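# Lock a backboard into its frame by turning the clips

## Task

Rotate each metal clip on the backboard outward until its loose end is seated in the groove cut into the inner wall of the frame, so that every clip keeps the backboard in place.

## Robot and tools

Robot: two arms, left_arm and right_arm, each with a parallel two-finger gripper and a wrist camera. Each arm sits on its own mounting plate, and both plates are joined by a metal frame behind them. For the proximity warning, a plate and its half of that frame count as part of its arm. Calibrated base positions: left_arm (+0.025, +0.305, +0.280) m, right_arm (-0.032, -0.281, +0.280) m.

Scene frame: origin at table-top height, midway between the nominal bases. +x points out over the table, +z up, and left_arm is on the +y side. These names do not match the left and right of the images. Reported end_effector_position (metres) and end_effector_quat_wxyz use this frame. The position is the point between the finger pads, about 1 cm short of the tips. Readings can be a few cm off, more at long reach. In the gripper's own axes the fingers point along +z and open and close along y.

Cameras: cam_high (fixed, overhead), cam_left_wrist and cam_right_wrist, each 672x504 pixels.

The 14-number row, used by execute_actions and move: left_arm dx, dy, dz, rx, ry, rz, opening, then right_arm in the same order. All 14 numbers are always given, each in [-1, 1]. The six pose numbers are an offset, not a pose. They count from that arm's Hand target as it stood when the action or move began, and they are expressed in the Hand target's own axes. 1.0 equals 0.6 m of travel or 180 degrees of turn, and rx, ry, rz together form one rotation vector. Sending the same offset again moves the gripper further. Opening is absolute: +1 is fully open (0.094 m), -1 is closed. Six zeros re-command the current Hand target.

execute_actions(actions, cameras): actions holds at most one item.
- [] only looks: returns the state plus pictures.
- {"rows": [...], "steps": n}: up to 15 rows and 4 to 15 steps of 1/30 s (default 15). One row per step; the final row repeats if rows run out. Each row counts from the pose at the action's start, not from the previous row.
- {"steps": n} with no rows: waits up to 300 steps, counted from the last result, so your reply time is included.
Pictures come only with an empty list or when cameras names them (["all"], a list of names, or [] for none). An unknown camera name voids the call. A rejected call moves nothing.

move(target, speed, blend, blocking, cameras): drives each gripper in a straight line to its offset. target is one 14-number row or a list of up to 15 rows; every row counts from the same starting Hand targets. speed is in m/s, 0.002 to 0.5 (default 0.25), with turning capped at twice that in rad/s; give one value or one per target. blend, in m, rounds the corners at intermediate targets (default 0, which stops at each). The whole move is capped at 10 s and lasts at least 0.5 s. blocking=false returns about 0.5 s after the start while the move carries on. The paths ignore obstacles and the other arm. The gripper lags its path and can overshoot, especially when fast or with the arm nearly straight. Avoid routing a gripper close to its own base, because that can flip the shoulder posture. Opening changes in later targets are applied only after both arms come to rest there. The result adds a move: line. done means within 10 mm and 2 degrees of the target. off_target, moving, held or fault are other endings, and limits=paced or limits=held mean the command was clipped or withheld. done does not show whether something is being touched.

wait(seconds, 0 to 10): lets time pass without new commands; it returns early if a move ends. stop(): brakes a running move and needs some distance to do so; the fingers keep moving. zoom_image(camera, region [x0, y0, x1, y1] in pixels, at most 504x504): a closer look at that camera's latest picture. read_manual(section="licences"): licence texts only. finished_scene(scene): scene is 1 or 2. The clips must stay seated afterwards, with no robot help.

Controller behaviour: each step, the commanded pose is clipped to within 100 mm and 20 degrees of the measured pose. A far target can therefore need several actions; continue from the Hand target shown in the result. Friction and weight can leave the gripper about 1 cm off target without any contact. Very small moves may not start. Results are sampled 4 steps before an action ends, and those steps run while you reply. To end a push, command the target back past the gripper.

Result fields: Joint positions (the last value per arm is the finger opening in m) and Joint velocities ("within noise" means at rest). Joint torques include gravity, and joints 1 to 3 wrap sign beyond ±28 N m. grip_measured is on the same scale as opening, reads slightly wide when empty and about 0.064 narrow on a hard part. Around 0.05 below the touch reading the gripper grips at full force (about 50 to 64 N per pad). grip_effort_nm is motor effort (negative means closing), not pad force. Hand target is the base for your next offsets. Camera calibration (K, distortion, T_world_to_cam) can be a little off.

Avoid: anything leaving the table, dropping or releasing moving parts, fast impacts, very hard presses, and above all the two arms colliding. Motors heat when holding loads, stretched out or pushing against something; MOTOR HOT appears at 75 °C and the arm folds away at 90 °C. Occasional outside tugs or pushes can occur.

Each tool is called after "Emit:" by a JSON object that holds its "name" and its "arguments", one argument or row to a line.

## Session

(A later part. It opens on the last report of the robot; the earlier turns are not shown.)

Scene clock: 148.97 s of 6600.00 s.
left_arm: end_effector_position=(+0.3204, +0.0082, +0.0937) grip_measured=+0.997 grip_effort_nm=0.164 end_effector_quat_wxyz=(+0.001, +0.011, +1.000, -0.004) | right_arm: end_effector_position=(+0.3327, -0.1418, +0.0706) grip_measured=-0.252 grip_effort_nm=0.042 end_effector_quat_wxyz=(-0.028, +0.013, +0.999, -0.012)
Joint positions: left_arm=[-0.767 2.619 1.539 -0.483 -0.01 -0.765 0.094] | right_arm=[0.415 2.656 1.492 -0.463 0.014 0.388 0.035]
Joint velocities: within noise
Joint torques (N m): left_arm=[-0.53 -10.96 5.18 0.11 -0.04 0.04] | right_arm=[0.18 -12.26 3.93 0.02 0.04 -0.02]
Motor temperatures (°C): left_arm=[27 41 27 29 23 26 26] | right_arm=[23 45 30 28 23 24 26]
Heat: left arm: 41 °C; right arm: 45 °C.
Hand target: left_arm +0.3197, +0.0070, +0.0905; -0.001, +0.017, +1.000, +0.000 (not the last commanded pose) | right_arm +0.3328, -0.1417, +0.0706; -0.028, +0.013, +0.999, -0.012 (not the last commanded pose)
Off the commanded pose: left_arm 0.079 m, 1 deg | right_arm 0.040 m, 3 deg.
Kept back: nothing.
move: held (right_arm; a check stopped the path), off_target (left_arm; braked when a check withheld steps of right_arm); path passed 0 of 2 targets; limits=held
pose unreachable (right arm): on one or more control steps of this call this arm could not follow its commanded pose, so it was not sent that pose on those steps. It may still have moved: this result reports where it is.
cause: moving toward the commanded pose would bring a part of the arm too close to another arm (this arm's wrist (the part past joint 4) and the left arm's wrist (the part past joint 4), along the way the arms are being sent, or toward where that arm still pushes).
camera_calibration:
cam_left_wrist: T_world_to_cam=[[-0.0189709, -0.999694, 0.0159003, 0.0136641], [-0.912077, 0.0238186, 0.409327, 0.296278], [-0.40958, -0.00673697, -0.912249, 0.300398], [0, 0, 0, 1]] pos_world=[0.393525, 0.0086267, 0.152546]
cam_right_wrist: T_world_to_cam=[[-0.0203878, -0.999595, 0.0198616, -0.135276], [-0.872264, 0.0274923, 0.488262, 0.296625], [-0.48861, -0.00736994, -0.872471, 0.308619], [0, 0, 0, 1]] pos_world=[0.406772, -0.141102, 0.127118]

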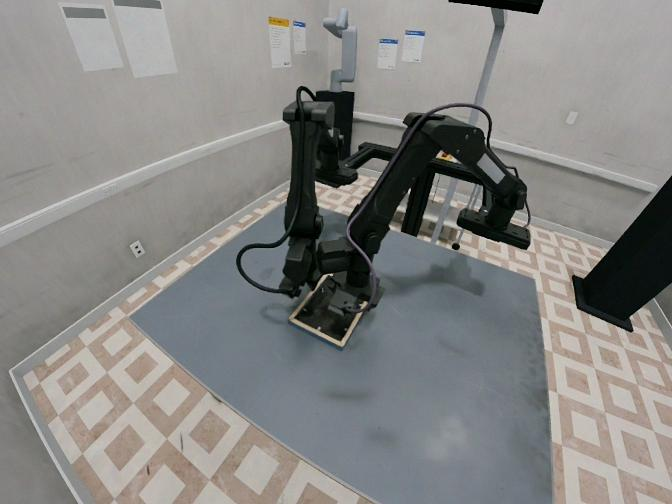

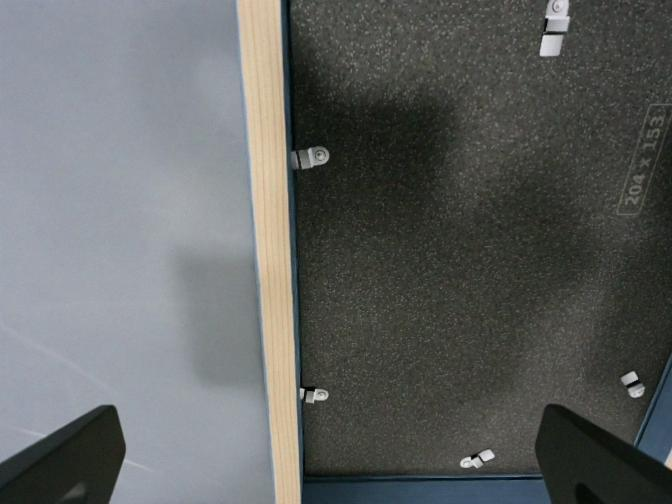

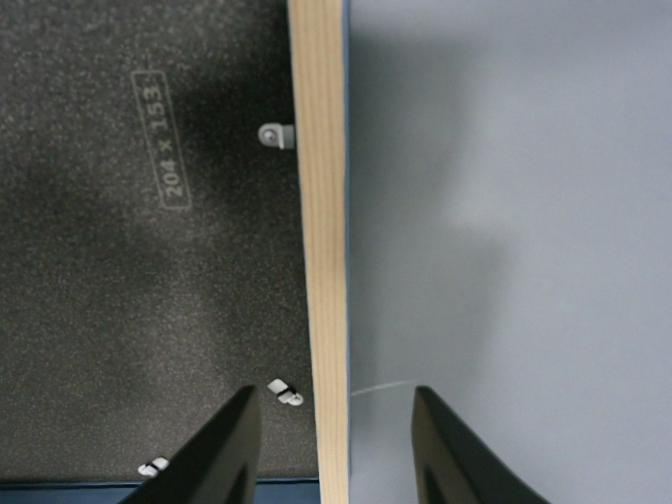

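Emit:
{"name": "move", "arguments": {
  "target": [
    [0,0.07,0,0,0,0,1.0,0,-0.03,-0.005,0,0,0,-0.25],
    [-0.13,0.07,0,0,0,0,1.0,0.063,-0.0,-0.006,-0.0073,-0.0158,0.002,-0.25],
    [-0.13,-0.022,0,0,0,0,1.0,0.063,0.018,-0.006,-0.0073,-0.0158,0.002,-0.25]
  ],
  "speed": 0.15
}}

Scene clock: 151.23 s of 6600.00 s.
left_arm: end_effector_position=(+0.3954, -0.0092, +0.0933) grip_measured=+0.997 grip_effort_nm=0.168 end_effector_quat_wxyz=(+0.000, +0.023, +1.000, -0.003) | right_arm: end_effector_position=(+0.2843, -0.1376, +0.0689) grip_measured=-0.252 grip_effort_nm=0.042 end_effector_quat_wxyz=(-0.020, +0.015, +1.000, -0.010)
Joint positions: left_arm=[-0.683 2.838 2.033 -0.761 -0.01 -0.657 0.094] | right_arm=[0.476 2.567 1.239 -0.284 0.015 0.454 0.035]
Joint velocities: within noise
Joint torques (N m): left_arm=[-0.03 -12.59 6.64 0.11 -0.02 -0.12] | right_arm=[0.5 -12.83 4.21 0.14 0.01 0.03]
Motor temperatures (°C): left_arm=[27 41 27 29 23 26 26] | right_arm=[23 45 30 28 23 24 26]
Heat: left arm: 41 °C; right arm: 45 °C.
Hand target: left_arm +0.3972, -0.0089, +0.0903; -0.001, +0.017, +1.000, +0.000 | right_arm +0.2956, -0.1299, +0.0761; -0.003, +0.016, +1.000, +0.000
Off the commanded pose: left_arm 0.004 m, 1 deg | right_arm 0.015 m, 2 deg.
Kept back: nothing.
move: off_target (right_arm)
camera_calibration:
cam_left_wrist: T_world_to_cam=[[-0.0426222, -0.999008, 0.012876, 0.00733604], [-0.910548, 0.0441459, 0.41104, 0.364671], [-0.411201, 0.00579516, -0.911526, 0.331277], [0, 0, 0, 1]] pos_world=[0.468584, -0.0106898, 0.151979]
cam_right_wrist: T_world_to_cam=[[-0.0260998, -0.999515, 0.0169608, -0.130206], [-0.879608, 0.0310237, 0.474686, 0.258594], [-0.474982, -0.00252965, -0.879992, 0.280847], [0, 0, 0, 1]] pos_world=[0.357461, -0.137455, 0.1266]

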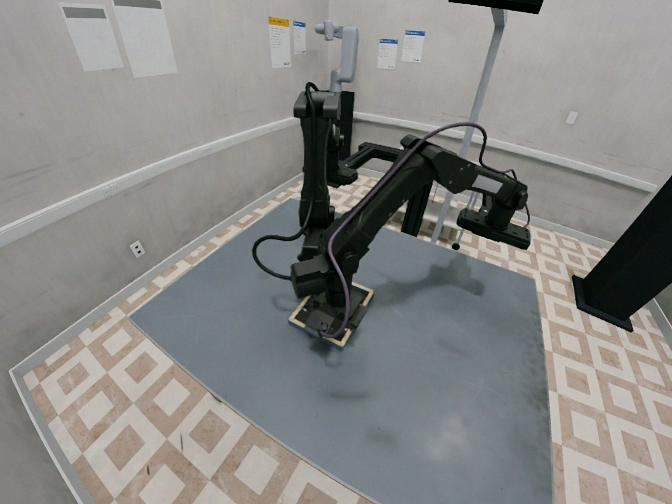

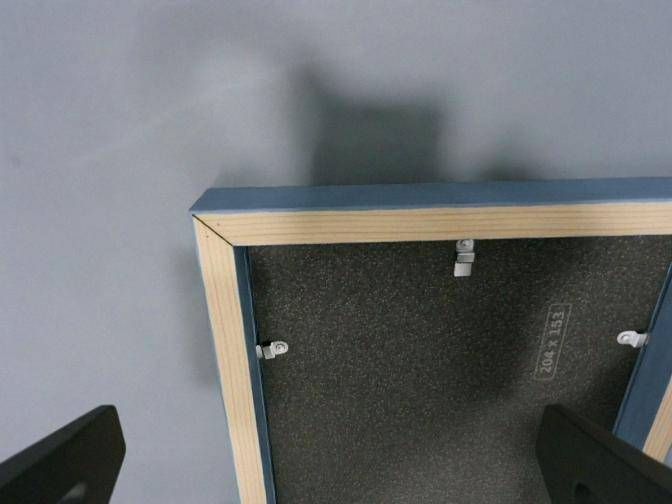

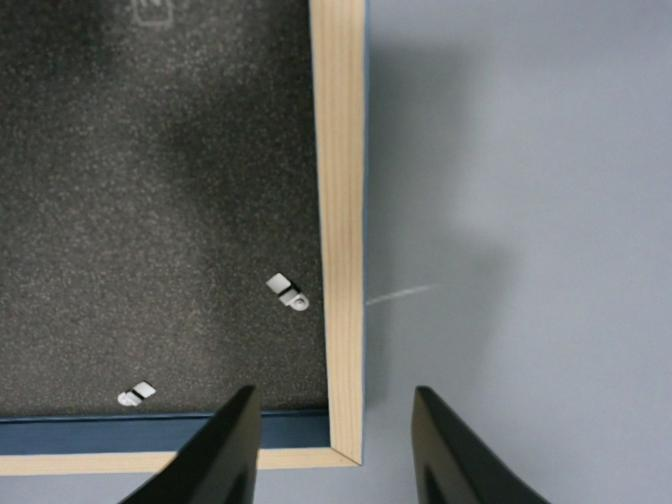

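Emit:
{"name": "move", "arguments": {
  "target": [
    [0,-0.0137,0,0,0,0,0.15,-0.01,0.008,0,0,0,0,-0.25],
    [0,-0.0137,0.085,0,0,0,0.15,-0.014,0.011,0.03,0,0,0,-0.25]
  ],
  "speed": 0.12
}}

Scene clock: 153.97 s of 6600.00 s.
left_arm: end_effector_position=(+0.3948, -0.0134, +0.0444) grip_measured=+0.152 grip_effort_nm=-0.100 end_effector_quat_wxyz=(-0.007, +0.019, +1.000, +0.002) | right_arm: end_effector_position=(+0.3050, -0.1269, +0.0660) grip_measured=-0.252 grip_effort_nm=0.046 end_effector_quat_wxyz=(-0.001, +0.017, +1.000, -0.001)
Joint positions: left_arm=[-0.689 3.01 2.182 -0.756 -0.009 -0.671 0.054] | right_arm=[0.479 2.599 1.308 -0.279 0.015 0.459 0.035]
Joint velocities: within noise
Joint torques (N m): left_arm=[-0.53 -12.68 6.22 0.27 -0.04 -0.11] | right_arm=[0.7 -9.25 4.82 0.2 -0.01 0.04]
Motor temperatures (°C): left_arm=[27 41 28 29 23 26 26] | right_arm=[23 45 30 28 23 24 25]
Heat: left arm: 41 °C; right arm: 45 °C.
Hand target: left_arm +0.3968, -0.0172, +0.0393; -0.001, +0.017, +1.000, +0.000 | right_arm +0.3041, -0.1237, +0.0580; -0.003, +0.016, +1.000, -0.001
Off the commanded pose: left_arm 0.007 m, 1 deg | right_arm 0.009 m, 0 deg.
Kept back: nothing.
move: done
camera_calibration:
cam_left_wrist: T_world_to_cam=[[-0.0351287, -0.999379, 0.00259369, 0.00120553], [-0.905072, 0.0329141, 0.423982, 0.381542], [-0.423804, 0.0125465, -0.905667, 0.291303], [0, 0, 0, 1]] pos_world=[0.468821, -0.0150082, 0.102053]
cam_right_wrist: T_world_to_cam=[[-0.02925, -0.999571, -0.00144386, -0.116838], [-0.897235, 0.0256186, 0.440809, 0.284824], [-0.440583, 0.0141891, -0.8976, 0.280941], [0, 0, 0, 1]] pos_world=[0.375914, -0.128071, 0.126451]

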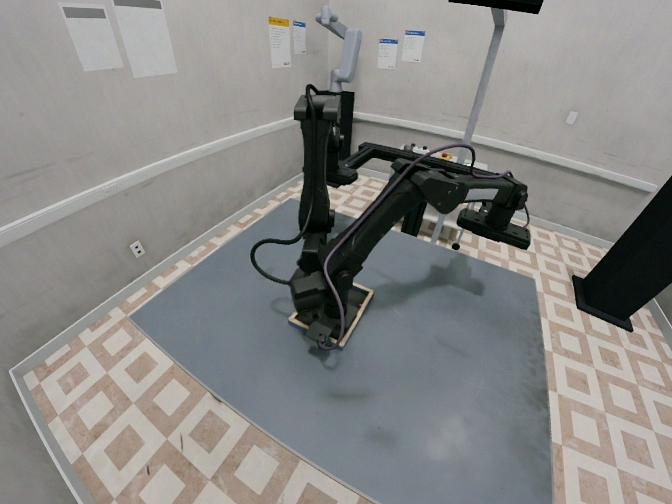

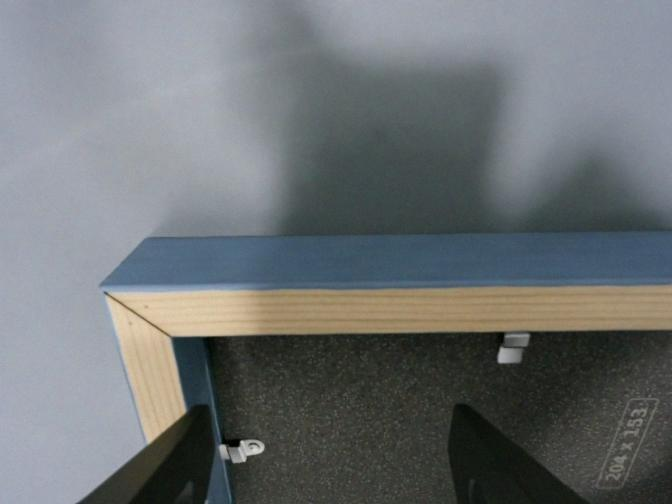

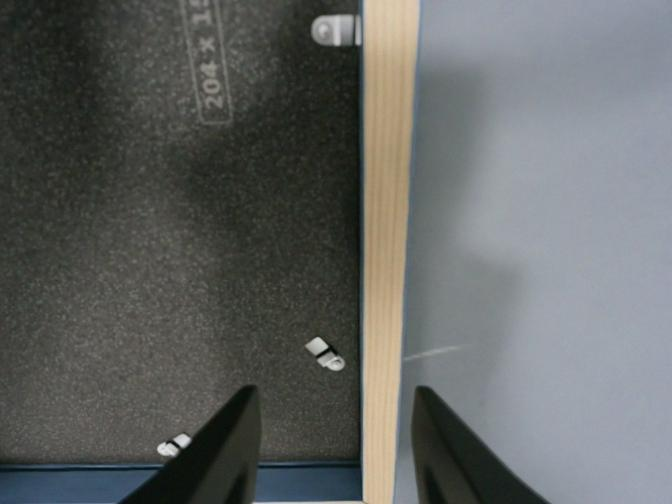

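Emit:
{"name": "move", "arguments": {
  "target": [
    [0,-0.0083,0,0,0,0,0.15,0.0155,-0.005,0,0,0,0,-0.25],
    [0,-0.0083,0.034,0,0,0,0.15,0.0155,-0.005,0.045,0,0,0,-0.25]
  ],
  "speed": 0.08
}}

Scene clock: 155.53 s of 6600.00 s.
left_arm: end_effector_position=(+0.3984, -0.0211, +0.0265) grip_measured=+0.152 grip_effort_nm=-0.100 end_effector_quat_wxyz=(-0.001, +0.019, +1.000, -0.002) | right_arm: end_effector_position=(+0.2956, -0.1291, +0.0382) grip_measured=-0.252 grip_effort_nm=0.042 end_effector_quat_wxyz=(-0.002, +0.016, +1.000, -0.002)
Joint positions: left_arm=[-0.695 3.091 2.279 -0.758 -0.009 -0.677 0.054] | right_arm=[0.483 2.677 1.304 -0.199 0.015 0.463 0.035]
Joint velocities: within noise
Joint torques (N m): left_arm=[-0.61 -12.37 6.23 0.21 -0.03 -0.11] | right_arm=[0.68 -9.46 4.12 0.21 0.02 0.07]
Motor temperatures (°C): left_arm=[27 42 28 29 23 26 26] | right_arm=[23 45 30 28 23 24 25]
Heat: left arm: 42 °C; right arm: 45 °C.
Hand target: left_arm +0.3967, -0.0221, +0.0190; -0.001, +0.017, +1.000, +0.000 | right_arm +0.2945, -0.1264, +0.0311; -0.003, +0.016, +1.000, -0.001
Off the commanded pose: left_arm 0.008 m, 0 deg | right_arm 0.008 m, 0 deg.
Kept back: nothing.
move: done
camera_calibration:
cam_left_wrist: T_world_to_cam=[[-0.0350098, -0.999321, 0.0114425, -0.00652128], [-0.909584, 0.0366053, 0.413904, 0.39478], [-0.414042, 0.00408275, -0.910248, 0.272705], [0, 0, 0, 1]] pos_world=[0.471768, -0.0220813, 0.0849026]
cam_right_wrist: T_world_to_cam=[[-0.0284493, -0.999595, -0.00012547, -0.119627], [-0.896053, 0.0254468, 0.443218, 0.28823], [-0.443035, 0.0127217, -0.896414, 0.252395], [0, 0, 0, 1]] pos_world=[0.366686, -0.130124, 0.0984868]

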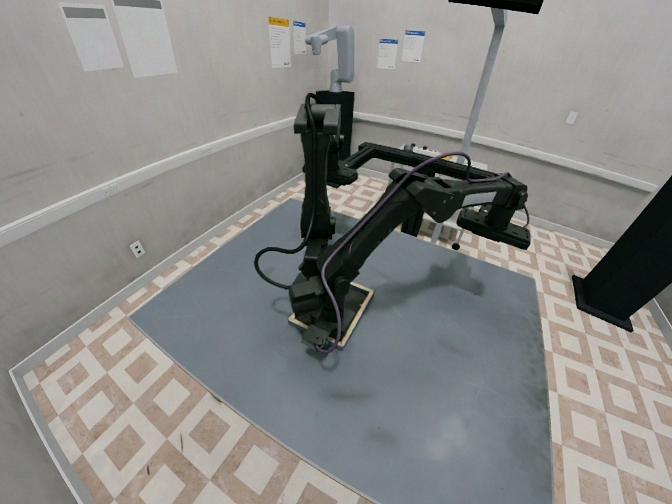

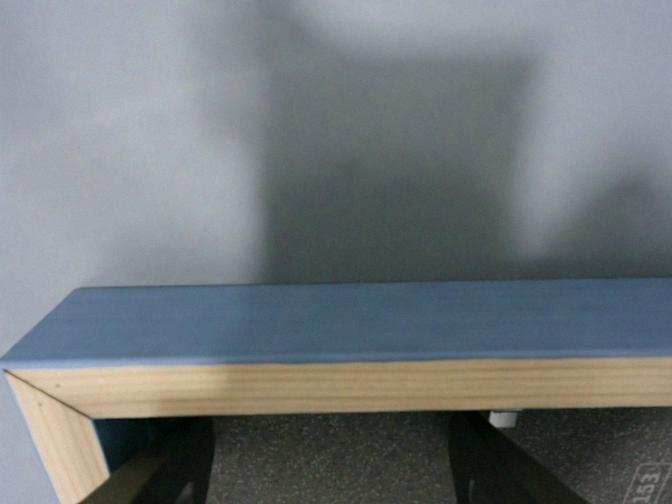

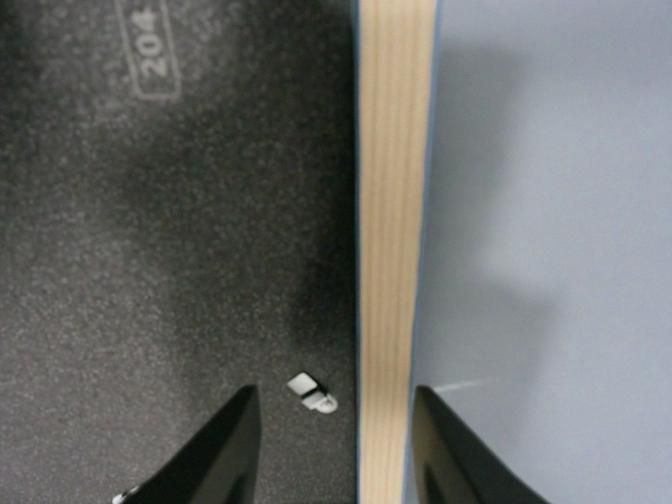

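Emit:
{"name": "move", "arguments": {
  "target": [
    [0.004,0,0.013,0,0,0,0.15,0,-0.002,0.026,0,0,0,-0.25],
    [0.004,0,0.011,0,0,0,0.35,0,-0.002,0.026,0,0,0,-0.25]
  ],
  "speed": 0.06
}}

Scene clock: 157.00 s of 6600.00 s.
left_arm: end_effector_position=(+0.3985, -0.0219, +0.0260) grip_measured=+0.347 grip_effort_nm=0.183 end_effector_quat_wxyz=(+0.001, +0.018, +1.000, -0.002) | right_arm: end_effector_position=(+0.2973, -0.1283, +0.0346) grip_measured=-0.251 grip_effort_nm=0.042 end_effector_quat_wxyz=(-0.003, +0.017, +1.000, -0.002)
Joint positions: left_arm=[-0.697 3.093 2.282 -0.756 -0.012 -0.681 0.063] | right_arm=[0.483 2.694 1.322 -0.204 0.015 0.463 0.035]
Joint velocities: within noise
Joint torques (N m): left_arm=[-0.64 -11.55 5.71 0.34 -0.01 -0.11] | right_arm=[0.27 -6.95 4.14 0.52 0.02 0.01]
Motor temperatures (°C): left_arm=[27 42 28 29 23 26 26] | right_arm=[23 45 30 28 23 24 25]
Heat: left arm: 42 °C; right arm: 45 °C.
Hand target: left_arm +0.3942, -0.0219, +0.0123; -0.001, +0.017, +1.000, +0.000 | right_arm +0.2944, -0.1276, +0.0155; -0.003, +0.016, +1.000, -0.001
Off the commanded pose: left_arm 0.014 m, 0 deg | right_arm 0.019 m, 0 deg.
Kept back: nothing.
move: off_target (left_arm, right_arm); target 2's new opening was sent with left_arm's hand 0.014 m and 0 deg from that target
camera_calibration:
cam_left_wrist: T_world_to_cam=[[-0.0334898, -0.999386, 0.0102951, -0.00794513], [-0.911063, 0.0347619, 0.410799, 0.395682], [-0.410905, 0.00437811, -0.911668, 0.271142], [0, 0, 0, 1]] pos_world=[0.471639, -0.022882, 0.0847273]
cam_right_wrist: T_world_to_cam=[[-0.0287994, -0.999585, 0.000889637, -0.118696], [-0.89512, 0.0261857, 0.445055, 0.291067], [-0.444893, 0.012021, -0.895503, 0.250282], [0, 0, 0, 1]] pos_world=[0.36847, -0.129277, 0.0946933]

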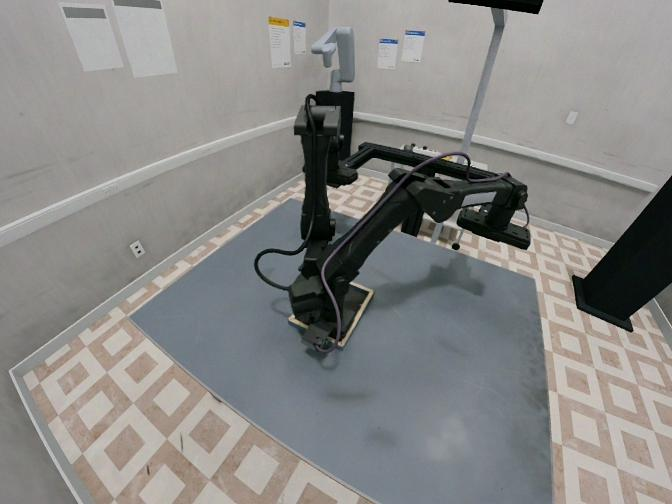

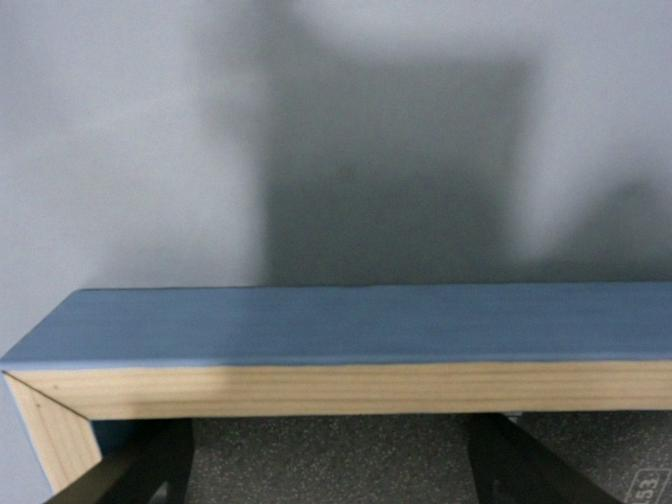

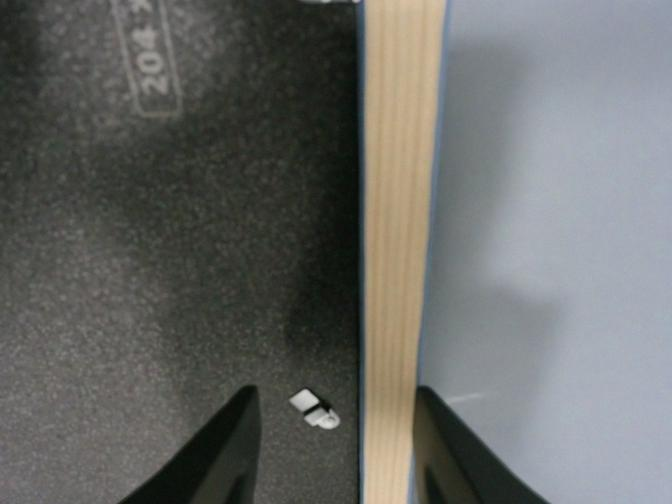

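Emit:
{"name": "move", "arguments": {
  "target": [
    [0.0,0,-0.022,0,0,0,0.3,0,-0.002,-0.035,0,0,0,-0.25],
    [0.007,0,-0.022,0,0,0,0.3,0.0,-0.007,-0.035,0,0,0,-0.25],
    [0.007,0,0.0,0,0,0,0.3,0,-0.007,-0.006,0,0,0,-0.25]
  ],
  "speed": 0.06
}}

Scene clock: 158.63 s of 6600.00 s.
left_arm: end_effector_position=(+0.3965, -0.0204, +0.0252) grip_measured=+0.303 grip_effort_nm=-0.115 end_effector_quat_wxyz=(+0.002, +0.018, +1.000, +0.001) | right_arm: end_effector_position=(+0.2971, -0.1284, +0.0354) grip_measured=-0.251 grip_effort_nm=0.042 end_effector_quat_wxyz=(-0.001, +0.015, +1.000, -0.001)
Joint positions: left_arm=[-0.7 3.084 2.259 -0.743 -0.019 -0.684 0.061] | right_arm=[0.483 2.689 1.314 -0.196 0.015 0.46 0.035]
Joint velocities: within noise
Joint torques (N m): left_arm=[-0.85 -12.12 4.67 0.4 0.08 -0.14] | right_arm=[-0.34 -7.66 3.86 0.47 -0.01 -0.1]
Motor temperatures (°C): left_arm=[27 42 28 29 23 26 26] | right_arm=[23 44 30 28 23 24 25]
Heat: left arm: 42 °C; right arm: 44 °C.
Hand target: left_arm +0.3899, -0.0218, +0.0122; -0.002, +0.017, +1.000, +0.000 | right_arm +0.2942, -0.1318, +0.0191; -0.003, +0.016, +1.000, -0.001
Off the commanded pose: left_arm 0.015 m, 0 deg | right_arm 0.017 m, 0 deg.
Kept back: nothing.
move: off_target (left_arm, right_arm)
camera_calibration:
cam_left_wrist: T_world_to_cam=[[-0.032753, -0.999454, 0.00429071, -0.00661551], [-0.912596, 0.0316565, 0.407634, 0.394841], [-0.407548, 0.00943554, -0.913135, 0.26842], [0, 0, 0, 1]] pos_world=[0.469508, -0.0216439, 0.0841815]
cam_right_wrist: T_world_to_cam=[[-0.0261904, -0.999656, -0.00114367, -0.119513], [-0.897025, 0.0229966, 0.441382, 0.290826], [-0.441204, 0.0125859, -0.897319, 0.249964], [0, 0, 0, 1]] pos_world=[0.368033, -0.129306, 0.0957953]

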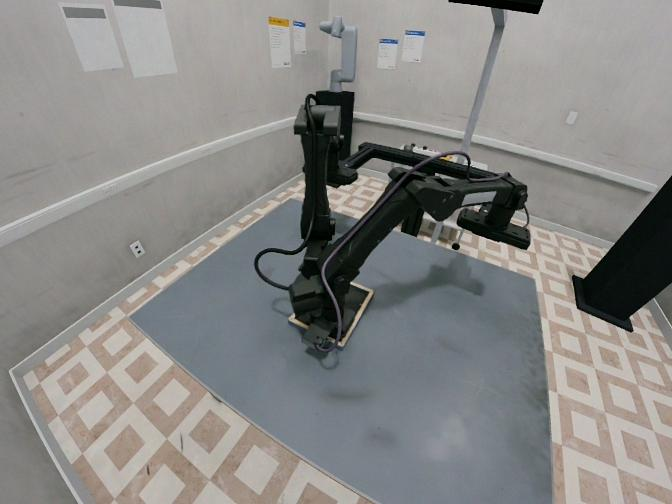

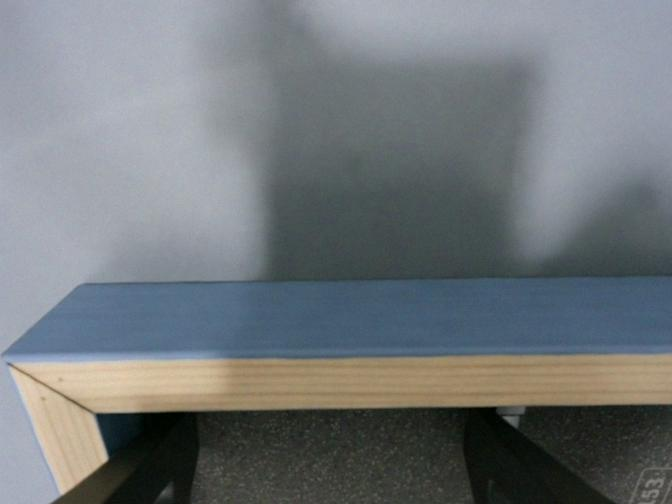

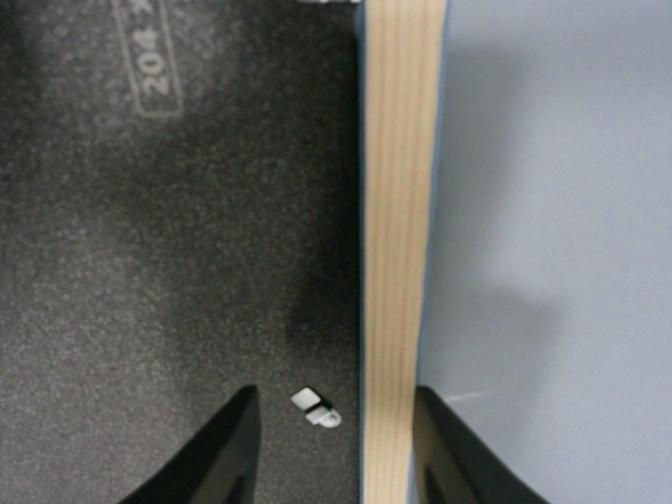

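Emit:
{"name": "move", "arguments": {
  "target": [
    [0.0,0,0,0,0,0,0.42,0,0.0,-0.05,0,0,0,-0.25],
    [0.0,-0.001,0,0,0,0,0.5,0.0,-0.012,-0.05,0,0,0,-0.25],
    [0.0,-0.001,0.0,0,0,0,0.55,0,-0.012,-0.006,0,0,0,-0.25]
  ],
  "speed": 0.06
}}

Scene clock: 162.30 s of 6600.00 s.
left_arm: end_effector_position=(+0.3959, -0.0230, +0.0253) grip_measured=+0.547 grip_effort_nm=0.198 end_effector_quat_wxyz=(+0.005, +0.020, +1.000, +0.000) | right_arm: end_effector_position=(+0.2940, -0.1370, +0.0312) grip_measured=-0.251 grip_effort_nm=0.037 end_effector_quat_wxyz=(-0.001, +0.015, +1.000, -0.001)
Joint positions: left_arm=[-0.705 3.084 2.259 -0.738 -0.021 -0.685 0.073] | right_arm=[0.465 2.693 1.288 -0.165 0.015 0.442 0.035]
Joint velocities: within noise
Joint torques (N m): left_arm=[-0.54 -11.97 4.96 0.35 0.09 -0.13] | right_arm=[-0.38 -9.1 4.11 0.18 0.01 -0.05]
Motor temperatures (°C): left_arm=[27 42 28 29 23 26 26] | right_arm=[23 45 30 28 23 24 25]
Heat: left arm: 42 °C; right arm: 45 °C.
Hand target: left_arm +0.3898, -0.0225, +0.0122; -0.002, +0.017, +1.000, +0.000 | right_arm +0.2942, -0.1388, +0.0228; -0.003, +0.016, +1.000, +0.000
Off the commanded pose: left_arm 0.014 m, 1 deg | right_arm 0.009 m, 0 deg.
Kept back: nothing.
move: off_target (left_arm); target 2's new opening was sent with left_arm's hand 0.015 m and 1 deg from that target; target 3's new opening was sent with left_arm's hand 0.015 m and 1 deg from that target
camera_calibration:
cam_left_wrist: T_world_to_cam=[[-0.037659, -0.999271, 0.00630985, -0.00734833], [-0.914368, 0.0370052, 0.403191, 0.395272], [-0.40313, 0.00941424, -0.915094, 0.266529], [0, 0, 0, 1]] pos_world=[0.468593, -0.0244793, 0.0845751]
cam_right_wrist: T_world_to_cam=[[-0.025817, -0.999666, -0.00134943, -0.128256], [-0.897234, 0.0225764, 0.440978, 0.290113], [-0.4408, 0.0125955, -0.897517, 0.244859], [0, 0, 0, 1]] pos_world=[0.364922, -0.137847, 0.0916586]

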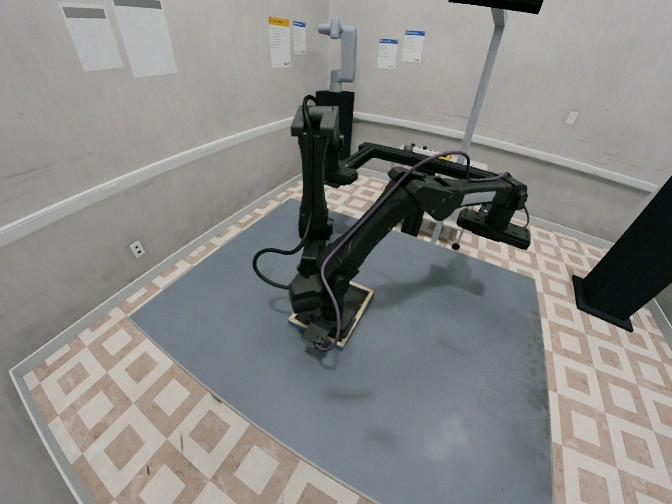

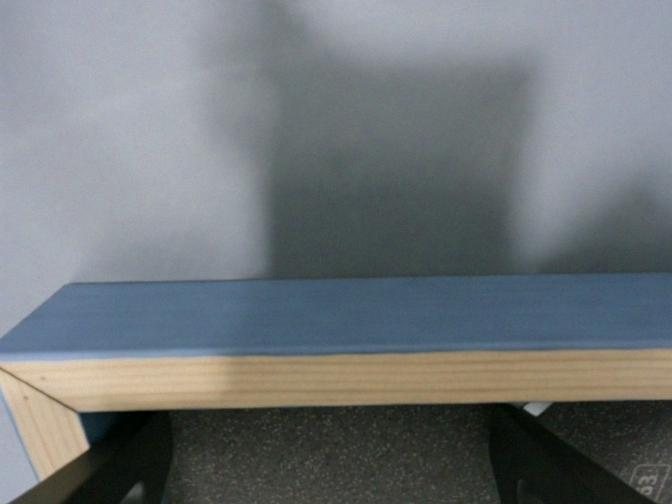

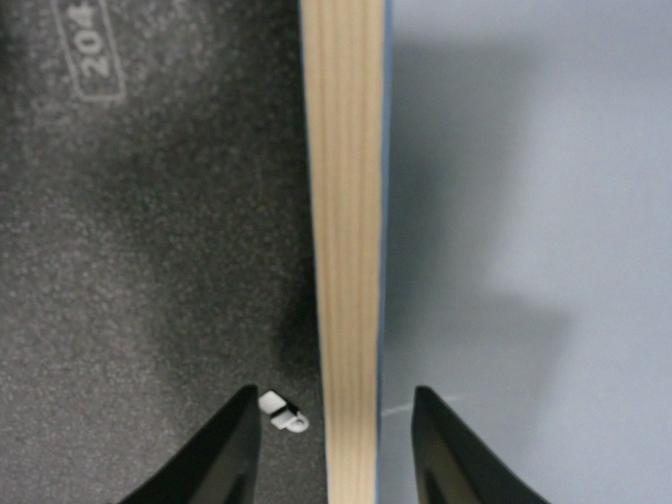

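Emit:
{"name": "move", "arguments": {
  "target": [
    [0.0,0,0,0,0,0,0.6,0,0.008,-0.02,0,0,0,-0.25],
    [0.0,-0.001,0,0,0,0,0.66,0.0,0.008,0.012,0,0,0,-0.25]
  ],
  "speed": 0.06
}}

Scene clock: 164.57 s of 6600.00 s.
left_arm: end_effector_position=(+0.3971, -0.0244, +0.0257) grip_measured=+0.657 grip_effort_nm=0.173 end_effector_quat_wxyz=(+0.007, +0.020, +1.000, -0.002) | right_arm: end_effector_position=(+0.2968, -0.1357, +0.0241) grip_measured=-0.251 grip_effort_nm=0.037 end_effector_quat_wxyz=(+0.000, +0.016, +1.000, -0.001)
Joint positions: left_arm=[-0.705 3.084 2.261 -0.733 -0.019 -0.686 0.078] | right_arm=[0.465 2.721 1.313 -0.159 0.015 0.444 0.035]
Joint velocities: within noise
Joint torques (N m): left_arm=[-0.62 -11.82 5.14 0.3 0.07 -0.12] | right_arm=[0.55 -9.24 3.92 0.21 0 0.02]
Motor temperatures (°C): left_arm=[27 41 28 29 23 26 26] | right_arm=[23 45 30 28 23 24 25]
Heat: left arm: 41 °C; right arm: 45 °C.
Hand target: left_arm +0.3898, -0.0231, +0.0122; -0.002, +0.018, +1.000, +0.000 | right_arm +0.2942, -0.1341, +0.0156; -0.003, +0.016, +1.000, +0.000
Off the commanded pose: left_arm 0.015 m, 1 deg | right_arm 0.009 m, 0 deg.
Kept back: nothing.
move: off_target (left_arm); target 2's new opening was sent with left_arm's hand 0.015 m and 1 deg from that target
camera_calibration:
cam_left_wrist: T_world_to_cam=[[-0.0360951, -0.999281, 0.0116261, -0.00950648], [-0.915967, 0.0377334, 0.399476, 0.39703], [-0.399627, 0.00376999, -0.91667, 0.265928], [0, 0, 0, 1]] pos_world=[0.469595, -0.0254835, 0.0852749]
cam_right_wrist: T_world_to_cam=[[-0.0277543, -0.999612, -0.00248137, -0.126272], [-0.898267, 0.0238512, 0.438803, 0.296223], [-0.438573, 0.0144076, -0.89858, 0.239328], [0, 0, 0, 1]] pos_world=[0.367545, -0.136736, 0.0847585]

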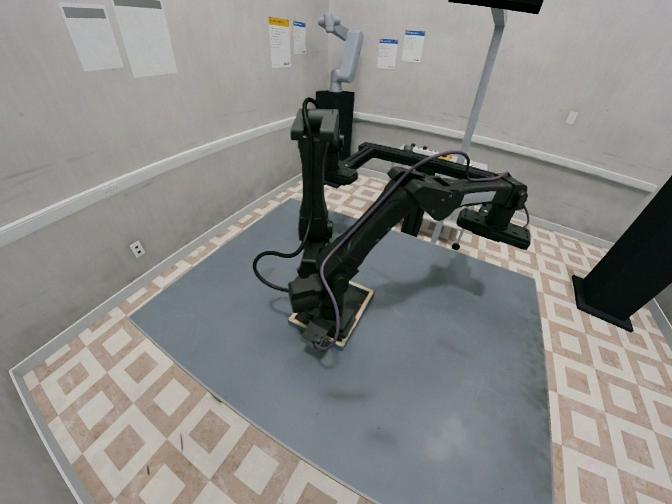

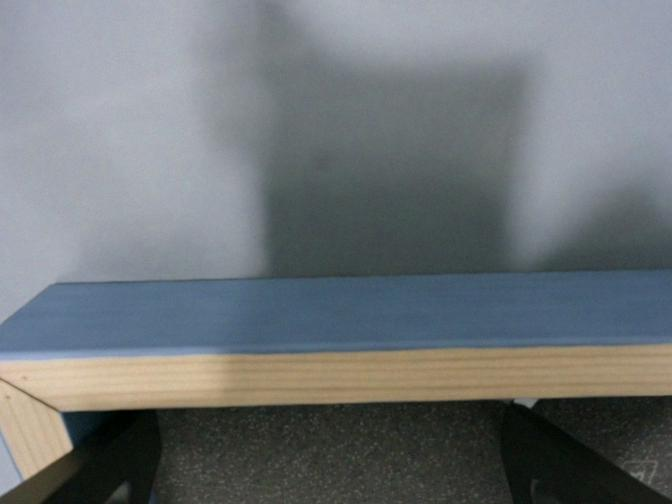

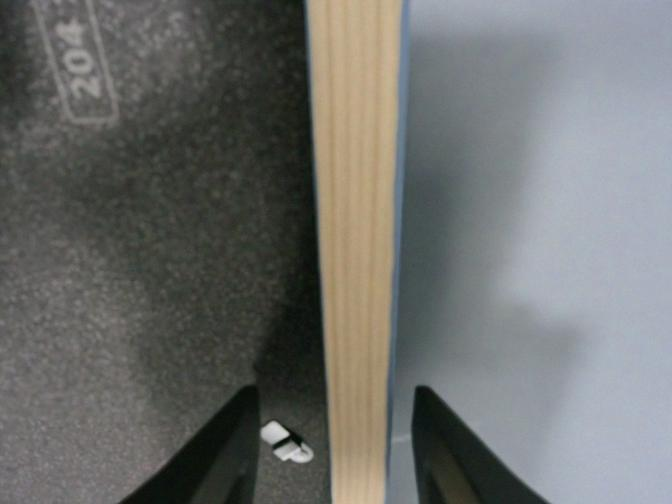

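Emit:
{"name": "move", "arguments": {
  "target": [
    [0.0,0,0,0,0,0,0.66,0,-0.0025,0,0,0,0,-0.38],
    [0.0,0,0,0,0,0,0.66,0.0,-0.005,0,0,0,0,-0.5]
  ],
  "speed": 0.05,
  "cameras": ["cam_right_wrist"]
}}

Scene clock: 166.70 s of 6600.00 s.
left_arm: end_effector_position=(+0.3971, -0.0244, +0.0257) grip_measured=+0.657 grip_effort_nm=0.173 end_effector_quat_wxyz=(+0.007, +0.019, +1.000, -0.002) | right_arm: end_effector_position=(+0.2973, -0.1354, +0.0241) grip_measured=-0.498 grip_effort_nm=-0.115 end_effector_quat_wxyz=(+0.001, +0.016, +1.000, +0.000)
Joint positions: left_arm=[-0.705 3.084 2.261 -0.733 -0.019 -0.687 0.078] | right_arm=[0.465 2.721 1.313 -0.157 0.015 0.444 0.024]
Joint velocities: within noise
Joint torques (N m): left_arm=[-0.62 -11.81 5.14 0.3 0.07 -0.12] | right_arm=[-0.18 -9.25 3.48 0.26 -0.01 -0.01]
Motor temperatures (°C): left_arm=[27 41 28 29 23 26 26] | right_arm=[23 45 30 28 23 24 25]
Heat: left arm: 41 °C; right arm: 45 °C.
Hand target: left_arm +0.3898, -0.0231, +0.0122; -0.002, +0.018, +1.000, +0.000 | right_arm +0.2941, -0.1371, +0.0156; -0.003, +0.016, +1.000, -0.001
Off the commanded pose: left_arm 0.015 m, 1 deg | right_arm 0.009 m, 0 deg.
Kept back: nothing.
move: off_target (left_arm)
camera_calibration:
cam_right_wrist: T_world_to_cam=[[-0.0277784, -0.999608, -0.00345485, -0.125998], [-0.899184, 0.0234775, 0.436939, 0.296953], [-0.436687, 0.015244, -0.899484, 0.239128], [0, 0, 0, 1]] pos_world=[0.367939, -0.136566, 0.0849058]
Images, in order (width x height): cam_right_wrist 672x504.

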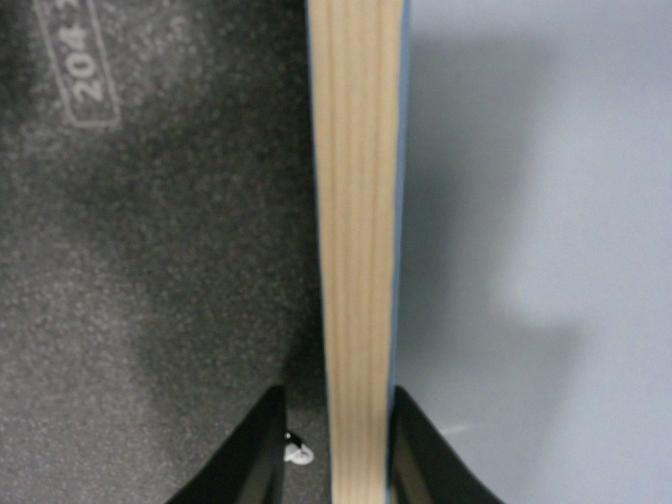

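Emit:
{"name": "move", "arguments": {
  "target": [
    [0.0,0,0,0,0,0,0.66,0,-0.005,0,0,0,0,-0.58],
    [0.0,0,0,0,0,0,0.66,0.0,-0.008,0,0,0,0,-0.64],
    [0.0,0,0,0,0,0,0.66,0.0,-0.009,0,0,0,0,-0.68]
  ],
  "speed": 0.05,
  "cameras": ["cam_right_wrist"]
}}

Scene clock: 170.03 s of 6600.00 s.
left_arm: end_effector_position=(+0.3971, -0.0244, +0.0257) grip_measured=+0.657 grip_effort_nm=0.168 end_effector_quat_wxyz=(+0.007, +0.019, +1.000, -0.002) | right_arm: end_effector_position=(+0.3009, -0.1392, +0.0241) grip_measured=-0.678 grip_effort_nm=-0.115 end_effector_quat_wxyz=(+0.006, +0.016, +1.000, -0.001)
Joint positions: left_arm=[-0.705 3.084 2.261 -0.733 -0.019 -0.687 0.078] | right_arm=[0.454 2.721 1.313 -0.15 0.02 0.432 0.015]
Joint velocities: within noise
Joint torques (N m): left_arm=[-0.59 -11.82 5.15 0.29 0.07 -0.11] | right_arm=[-0.28 -9.55 2.55 0.24 -0.02 -0.05]
Motor temperatures (°C): left_arm=[27 41 28 29 23 26 26] | right_arm=[23 45 30 28 23 24 25]
Heat: left arm: 41 °C; right arm: 45 °C.
Hand target: left_arm +0.3898, -0.0231, +0.0122; -0.002, +0.018, +1.000, +0.000 | right_arm +0.2940, -0.1425, +0.0156; -0.003, +0.016, +1.000, +0.000
Off the commanded pose: left_arm 0.015 m, 1 deg | right_arm 0.011 m, 1 deg.
Kept back: nothing.
move: off_target (left_arm, right_arm); target 2's new opening was sent with right_arm's hand 0.011 m and 1 deg from that target; target 3's new opening was sent with right_arm's hand 0.012 m and 1 deg from that target
camera_calibration:
cam_right_wrist: T_world_to_cam=[[-0.0271165, -0.999631, -0.0018185, -0.129929], [-0.902874, 0.0237109, 0.429252, 0.301594], [-0.42905, 0.0132817, -0.903183, 0.238224], [0, 0, 0, 1]] pos_world=[0.370988, -0.140196, 0.0854642]
Images, in order (width x height): cam_right_wrist 672x504.

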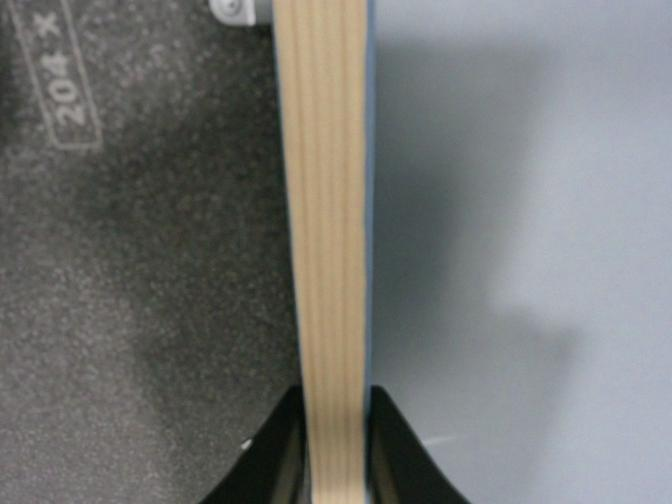

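Emit:
{"name": "move", "arguments": {
  "target": [
    [0.0,0,0,0,0,0,0.4,0,0.002,0,0,0,0,-0.5],
    [0.0,0,-0.04,0,0,0,0.4,0.0,0.002,-0.02,0,0,0,-0.5],
    [0.0,0,-0.12,0,0,0,0.1,0.012,0.002,-0.02,0,0,0,-0.5],
    [0.0,0,-0.12,0,0,0,0.1,0.012,0.002,0.0,0,0,0,-0.5]
  ],
  "speed": 0.08
}}

Scene clock: 173.67 s of 6600.00 s.
left_arm: end_effector_position=(+0.3895, -0.0198, +0.0711) grip_measured=+0.103 grip_effort_nm=-0.115 end_effector_quat_wxyz=(-0.005, +0.019, +1.000, +0.002) | right_arm: end_effector_position=(+0.2863, -0.1439, +0.0204) grip_measured=-0.501 grip_effort_nm=0.037 end_effector_quat_wxyz=(-0.005, +0.017, +1.000, -0.002)
Joint positions: left_arm=[-0.707 2.926 2.123 -0.777 -0.011 -0.689 0.052] | right_arm=[0.454 2.72 1.269 -0.128 0.012 0.434 0.023]
Joint velocities: within noise
Joint torques (N m): left_arm=[-0.62 -17.5 3.71 0.08 -0.01 -0.11] | right_arm=[0.62 -9.84 3.34 0.17 0.04 0.05]
Motor temperatures (°C): left_arm=[27 42 28 29 23 26 26] | right_arm=[23 45 30 28 23 24 25]
Heat: left arm: 42 °C; right arm: 45 °C.
Hand target: left_arm +0.3901, -0.0232, +0.0843; -0.001, +0.018, +1.000, +0.000 | right_arm +0.2868, -0.1411, +0.0156; -0.003, +0.016, +1.000, +0.000
Off the commanded pose: left_arm 0.013 m, 0 deg | right_arm 0.006 m, 0 deg.
Kept back: nothing.
move: off_target (left_arm); target 3's new opening was sent with left_arm's hand 0.013 m and 0 deg from that target
camera_calibration:
cam_left_wrist: T_world_to_cam=[[-0.0351234, -0.999379, 0.0027573, -0.00538627], [-0.906567, 0.0330224, 0.420767, 0.366453], [-0.420597, 0.0122791, -0.907164, 0.31221], [0, 0, 0, 1]] pos_world=[0.46334, -0.0213177, 0.129049]
cam_right_wrist: T_world_to_cam=[[-0.0287774, -0.999586, 0.000146293, -0.134603], [-0.893267, 0.0257822, 0.448786, 0.28728], [-0.448604, 0.0127842, -0.893639, 0.234031], [0, 0, 0, 1]] pos_world=[0.357731, -0.144946, 0.0802317]

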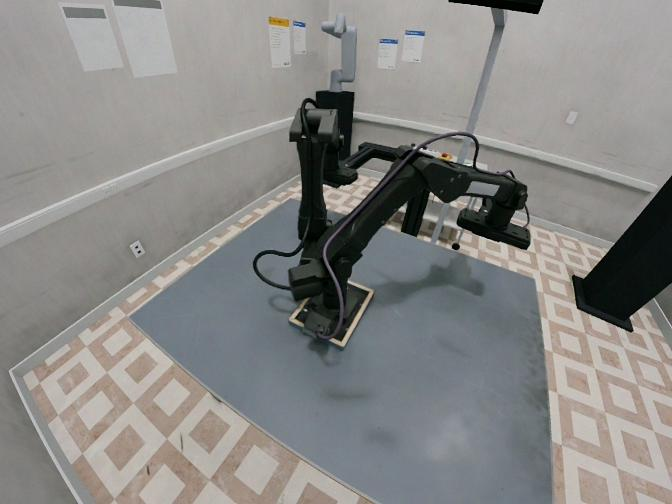

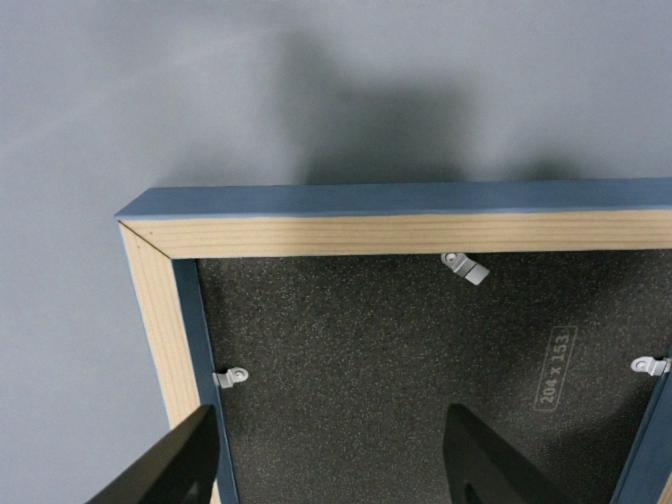

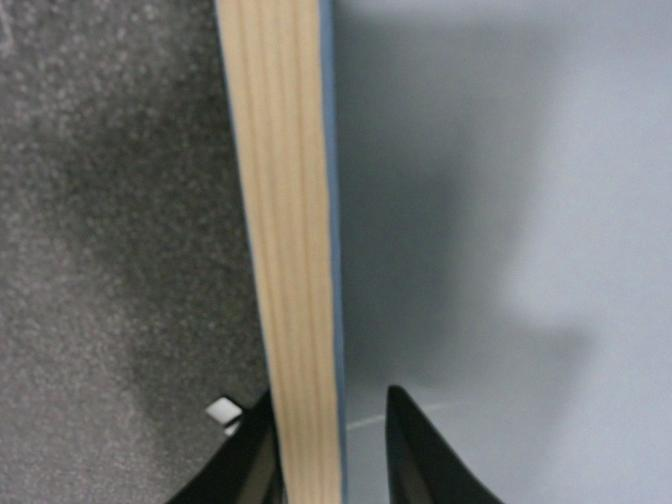

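Emit:
{"name": "move", "arguments": {
  "target": [
    [0.0,0,0,0,0,0,0.1,0,0.0,-0.04,0,0,0,-0.5],
    [0.0,0.03,0,0,0,0,0.0,-0.01,0.01,-0.04,0,0,0,-0.2]
  ],
  "speed": 0.08,
  "cameras": ["cam_right_wrist"]
}}

Scene clock: 175.67 s of 6600.00 s.
left_arm: end_effector_position=(+0.3813, +0.0018, +0.0689) grip_measured=+0.003 grip_effort_nm=-0.120 end_effector_quat_wxyz=(-0.018, +0.014, +1.000, +0.013) | right_arm: end_effector_position=(+0.2874, -0.1401, +0.0338) grip_measured=-0.202 grip_effort_nm=0.042 end_effector_quat_wxyz=(-0.008, +0.016, +1.000, -0.003)
Joint positions: left_arm=[-0.684 2.882 2.013 -0.744 -0.011 -0.677 0.047] | right_arm=[0.463 2.679 1.264 -0.17 0.012 0.442 0.038]
Joint velocities: within noise
Joint torques (N m): left_arm=[-0.17 -17.69 3.6 0.26 -0.01 0.03] | right_arm=[0.58 -12.23 3.84 -0.06 -0.01 0.03]
Motor temperatures (°C): left_arm=[27 43 27 29 23 26 26] | right_arm=[23 46 30 27 23 24 25]
Heat: left arm: 43 °C; right arm: 46 °C.
Hand target: left_arm +0.3907, -0.0051, +0.0842; -0.002, +0.017, +1.000, +0.000 | right_arm +0.2931, -0.1353, +0.0395; -0.003, +0.016, +1.000, +0.000
Off the commanded pose: left_arm 0.019 m, 2 deg | right_arm 0.009 m, 1 deg.
Kept back: nothing.
move: off_target (left_arm); target 2's new opening was sent with left_arm's hand 0.019 m and 2 deg from that target
camera_calibration:
cam_right_wrist: T_world_to_cam=[[-0.0283196, -0.999596, 0.00223834, -0.130947], [-0.890901, 0.0262555, 0.453438, 0.28139], [-0.453314, 0.010847, -0.891285, 0.247438], [0, 0, 0, 1]] pos_world=[0.359149, -0.140966, 0.0932375]
Images, in order (width x height): cam_right_wrist 672x504.

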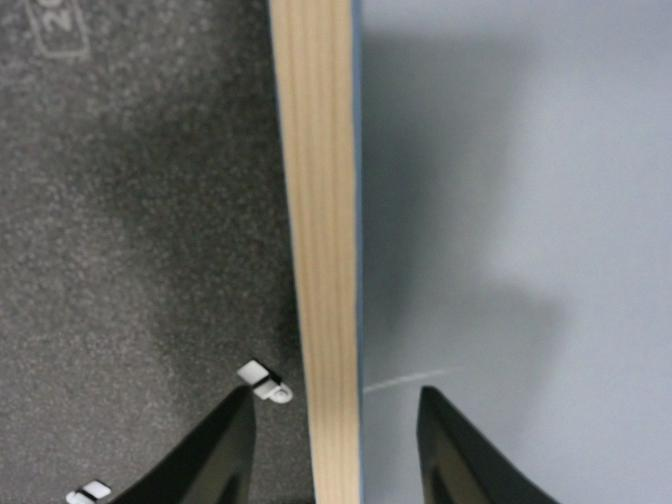

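Emit:
{"name": "move", "arguments": {
  "target": [
    [0.0,0,0,0,0,0,0.0,0,0.0,-0.02,0,0,0,-0.2],
    [0.0,0.0,0,0,0,0,0.0,-0.011,0.0155,-0.02,0,0,0,-0.2],
    [0.0,0.0,0,0,0,0,0.0,-0.011,0.0145,0.02,0,0,0,-0.2]
  ],
  "speed": 0.08,
  "cameras": ["cam_right_wrist"]
}}

Scene clock: 177.07 s of 6600.00 s.
left_arm: end_effector_position=(+0.3814, +0.0018, +0.0689) grip_measured=+0.003 grip_effort_nm=-0.120 end_effector_quat_wxyz=(-0.018, +0.014, +1.000, +0.013) | right_arm: end_effector_position=(+0.3020, -0.1274, +0.0357) grip_measured=-0.202 grip_effort_nm=0.042 end_effector_quat_wxyz=(+0.000, +0.015, +1.000, +0.001)
Joint positions: left_arm=[-0.684 2.882 2.013 -0.744 -0.011 -0.677 0.047] | right_arm=[0.479 2.693 1.332 -0.205 0.012 0.455 0.038]
Joint velocities: within noise
Joint torques (N m): left_arm=[-0.16 -17.68 3.6 0.25 -0.01 0.03] | right_arm=[0.43 -9.42 4.26 0.18 -0.01 0.03]
Motor temperatures (°C): left_arm=[27 43 27 29 23 26 26] | right_arm=[23 46 30 27 23 24 25]
Heat: left arm: 43 °C; right arm: 46 °C.
Hand target: left_arm +0.3906, -0.0051, +0.0842; -0.002, +0.017, +1.000, +0.000 | right_arm +0.2999, -0.1267, +0.0275; -0.003, +0.016, +1.000, +0.000
Off the commanded pose: left_arm 0.019 m, 2 deg | right_arm 0.009 m, 0 deg.
Kept back: nothing.
move: off_target (left_arm)
camera_calibration:
cam_right_wrist: T_world_to_cam=[[-0.0258658, -0.999647, -0.00602306, -0.118317], [-0.898438, 0.0206043, 0.438617, 0.295275], [-0.438338, 0.0167565, -0.898654, 0.252157], [0, 0, 0, 1]] pos_world=[0.372756, -0.128584, 0.0963767]
Images, in order (width x height): cam_right_wrist 672x504.

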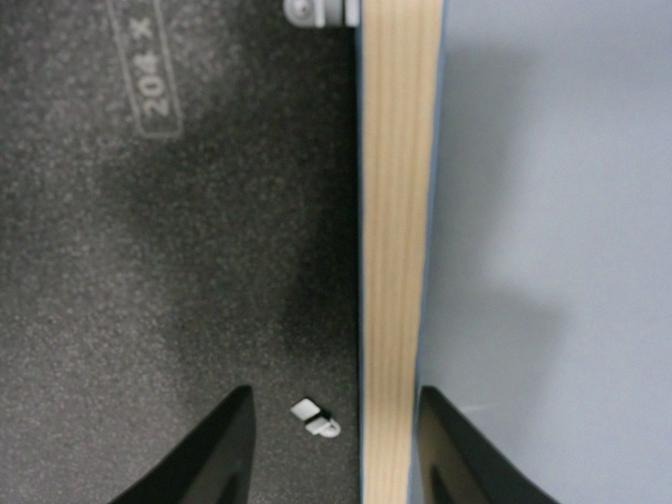

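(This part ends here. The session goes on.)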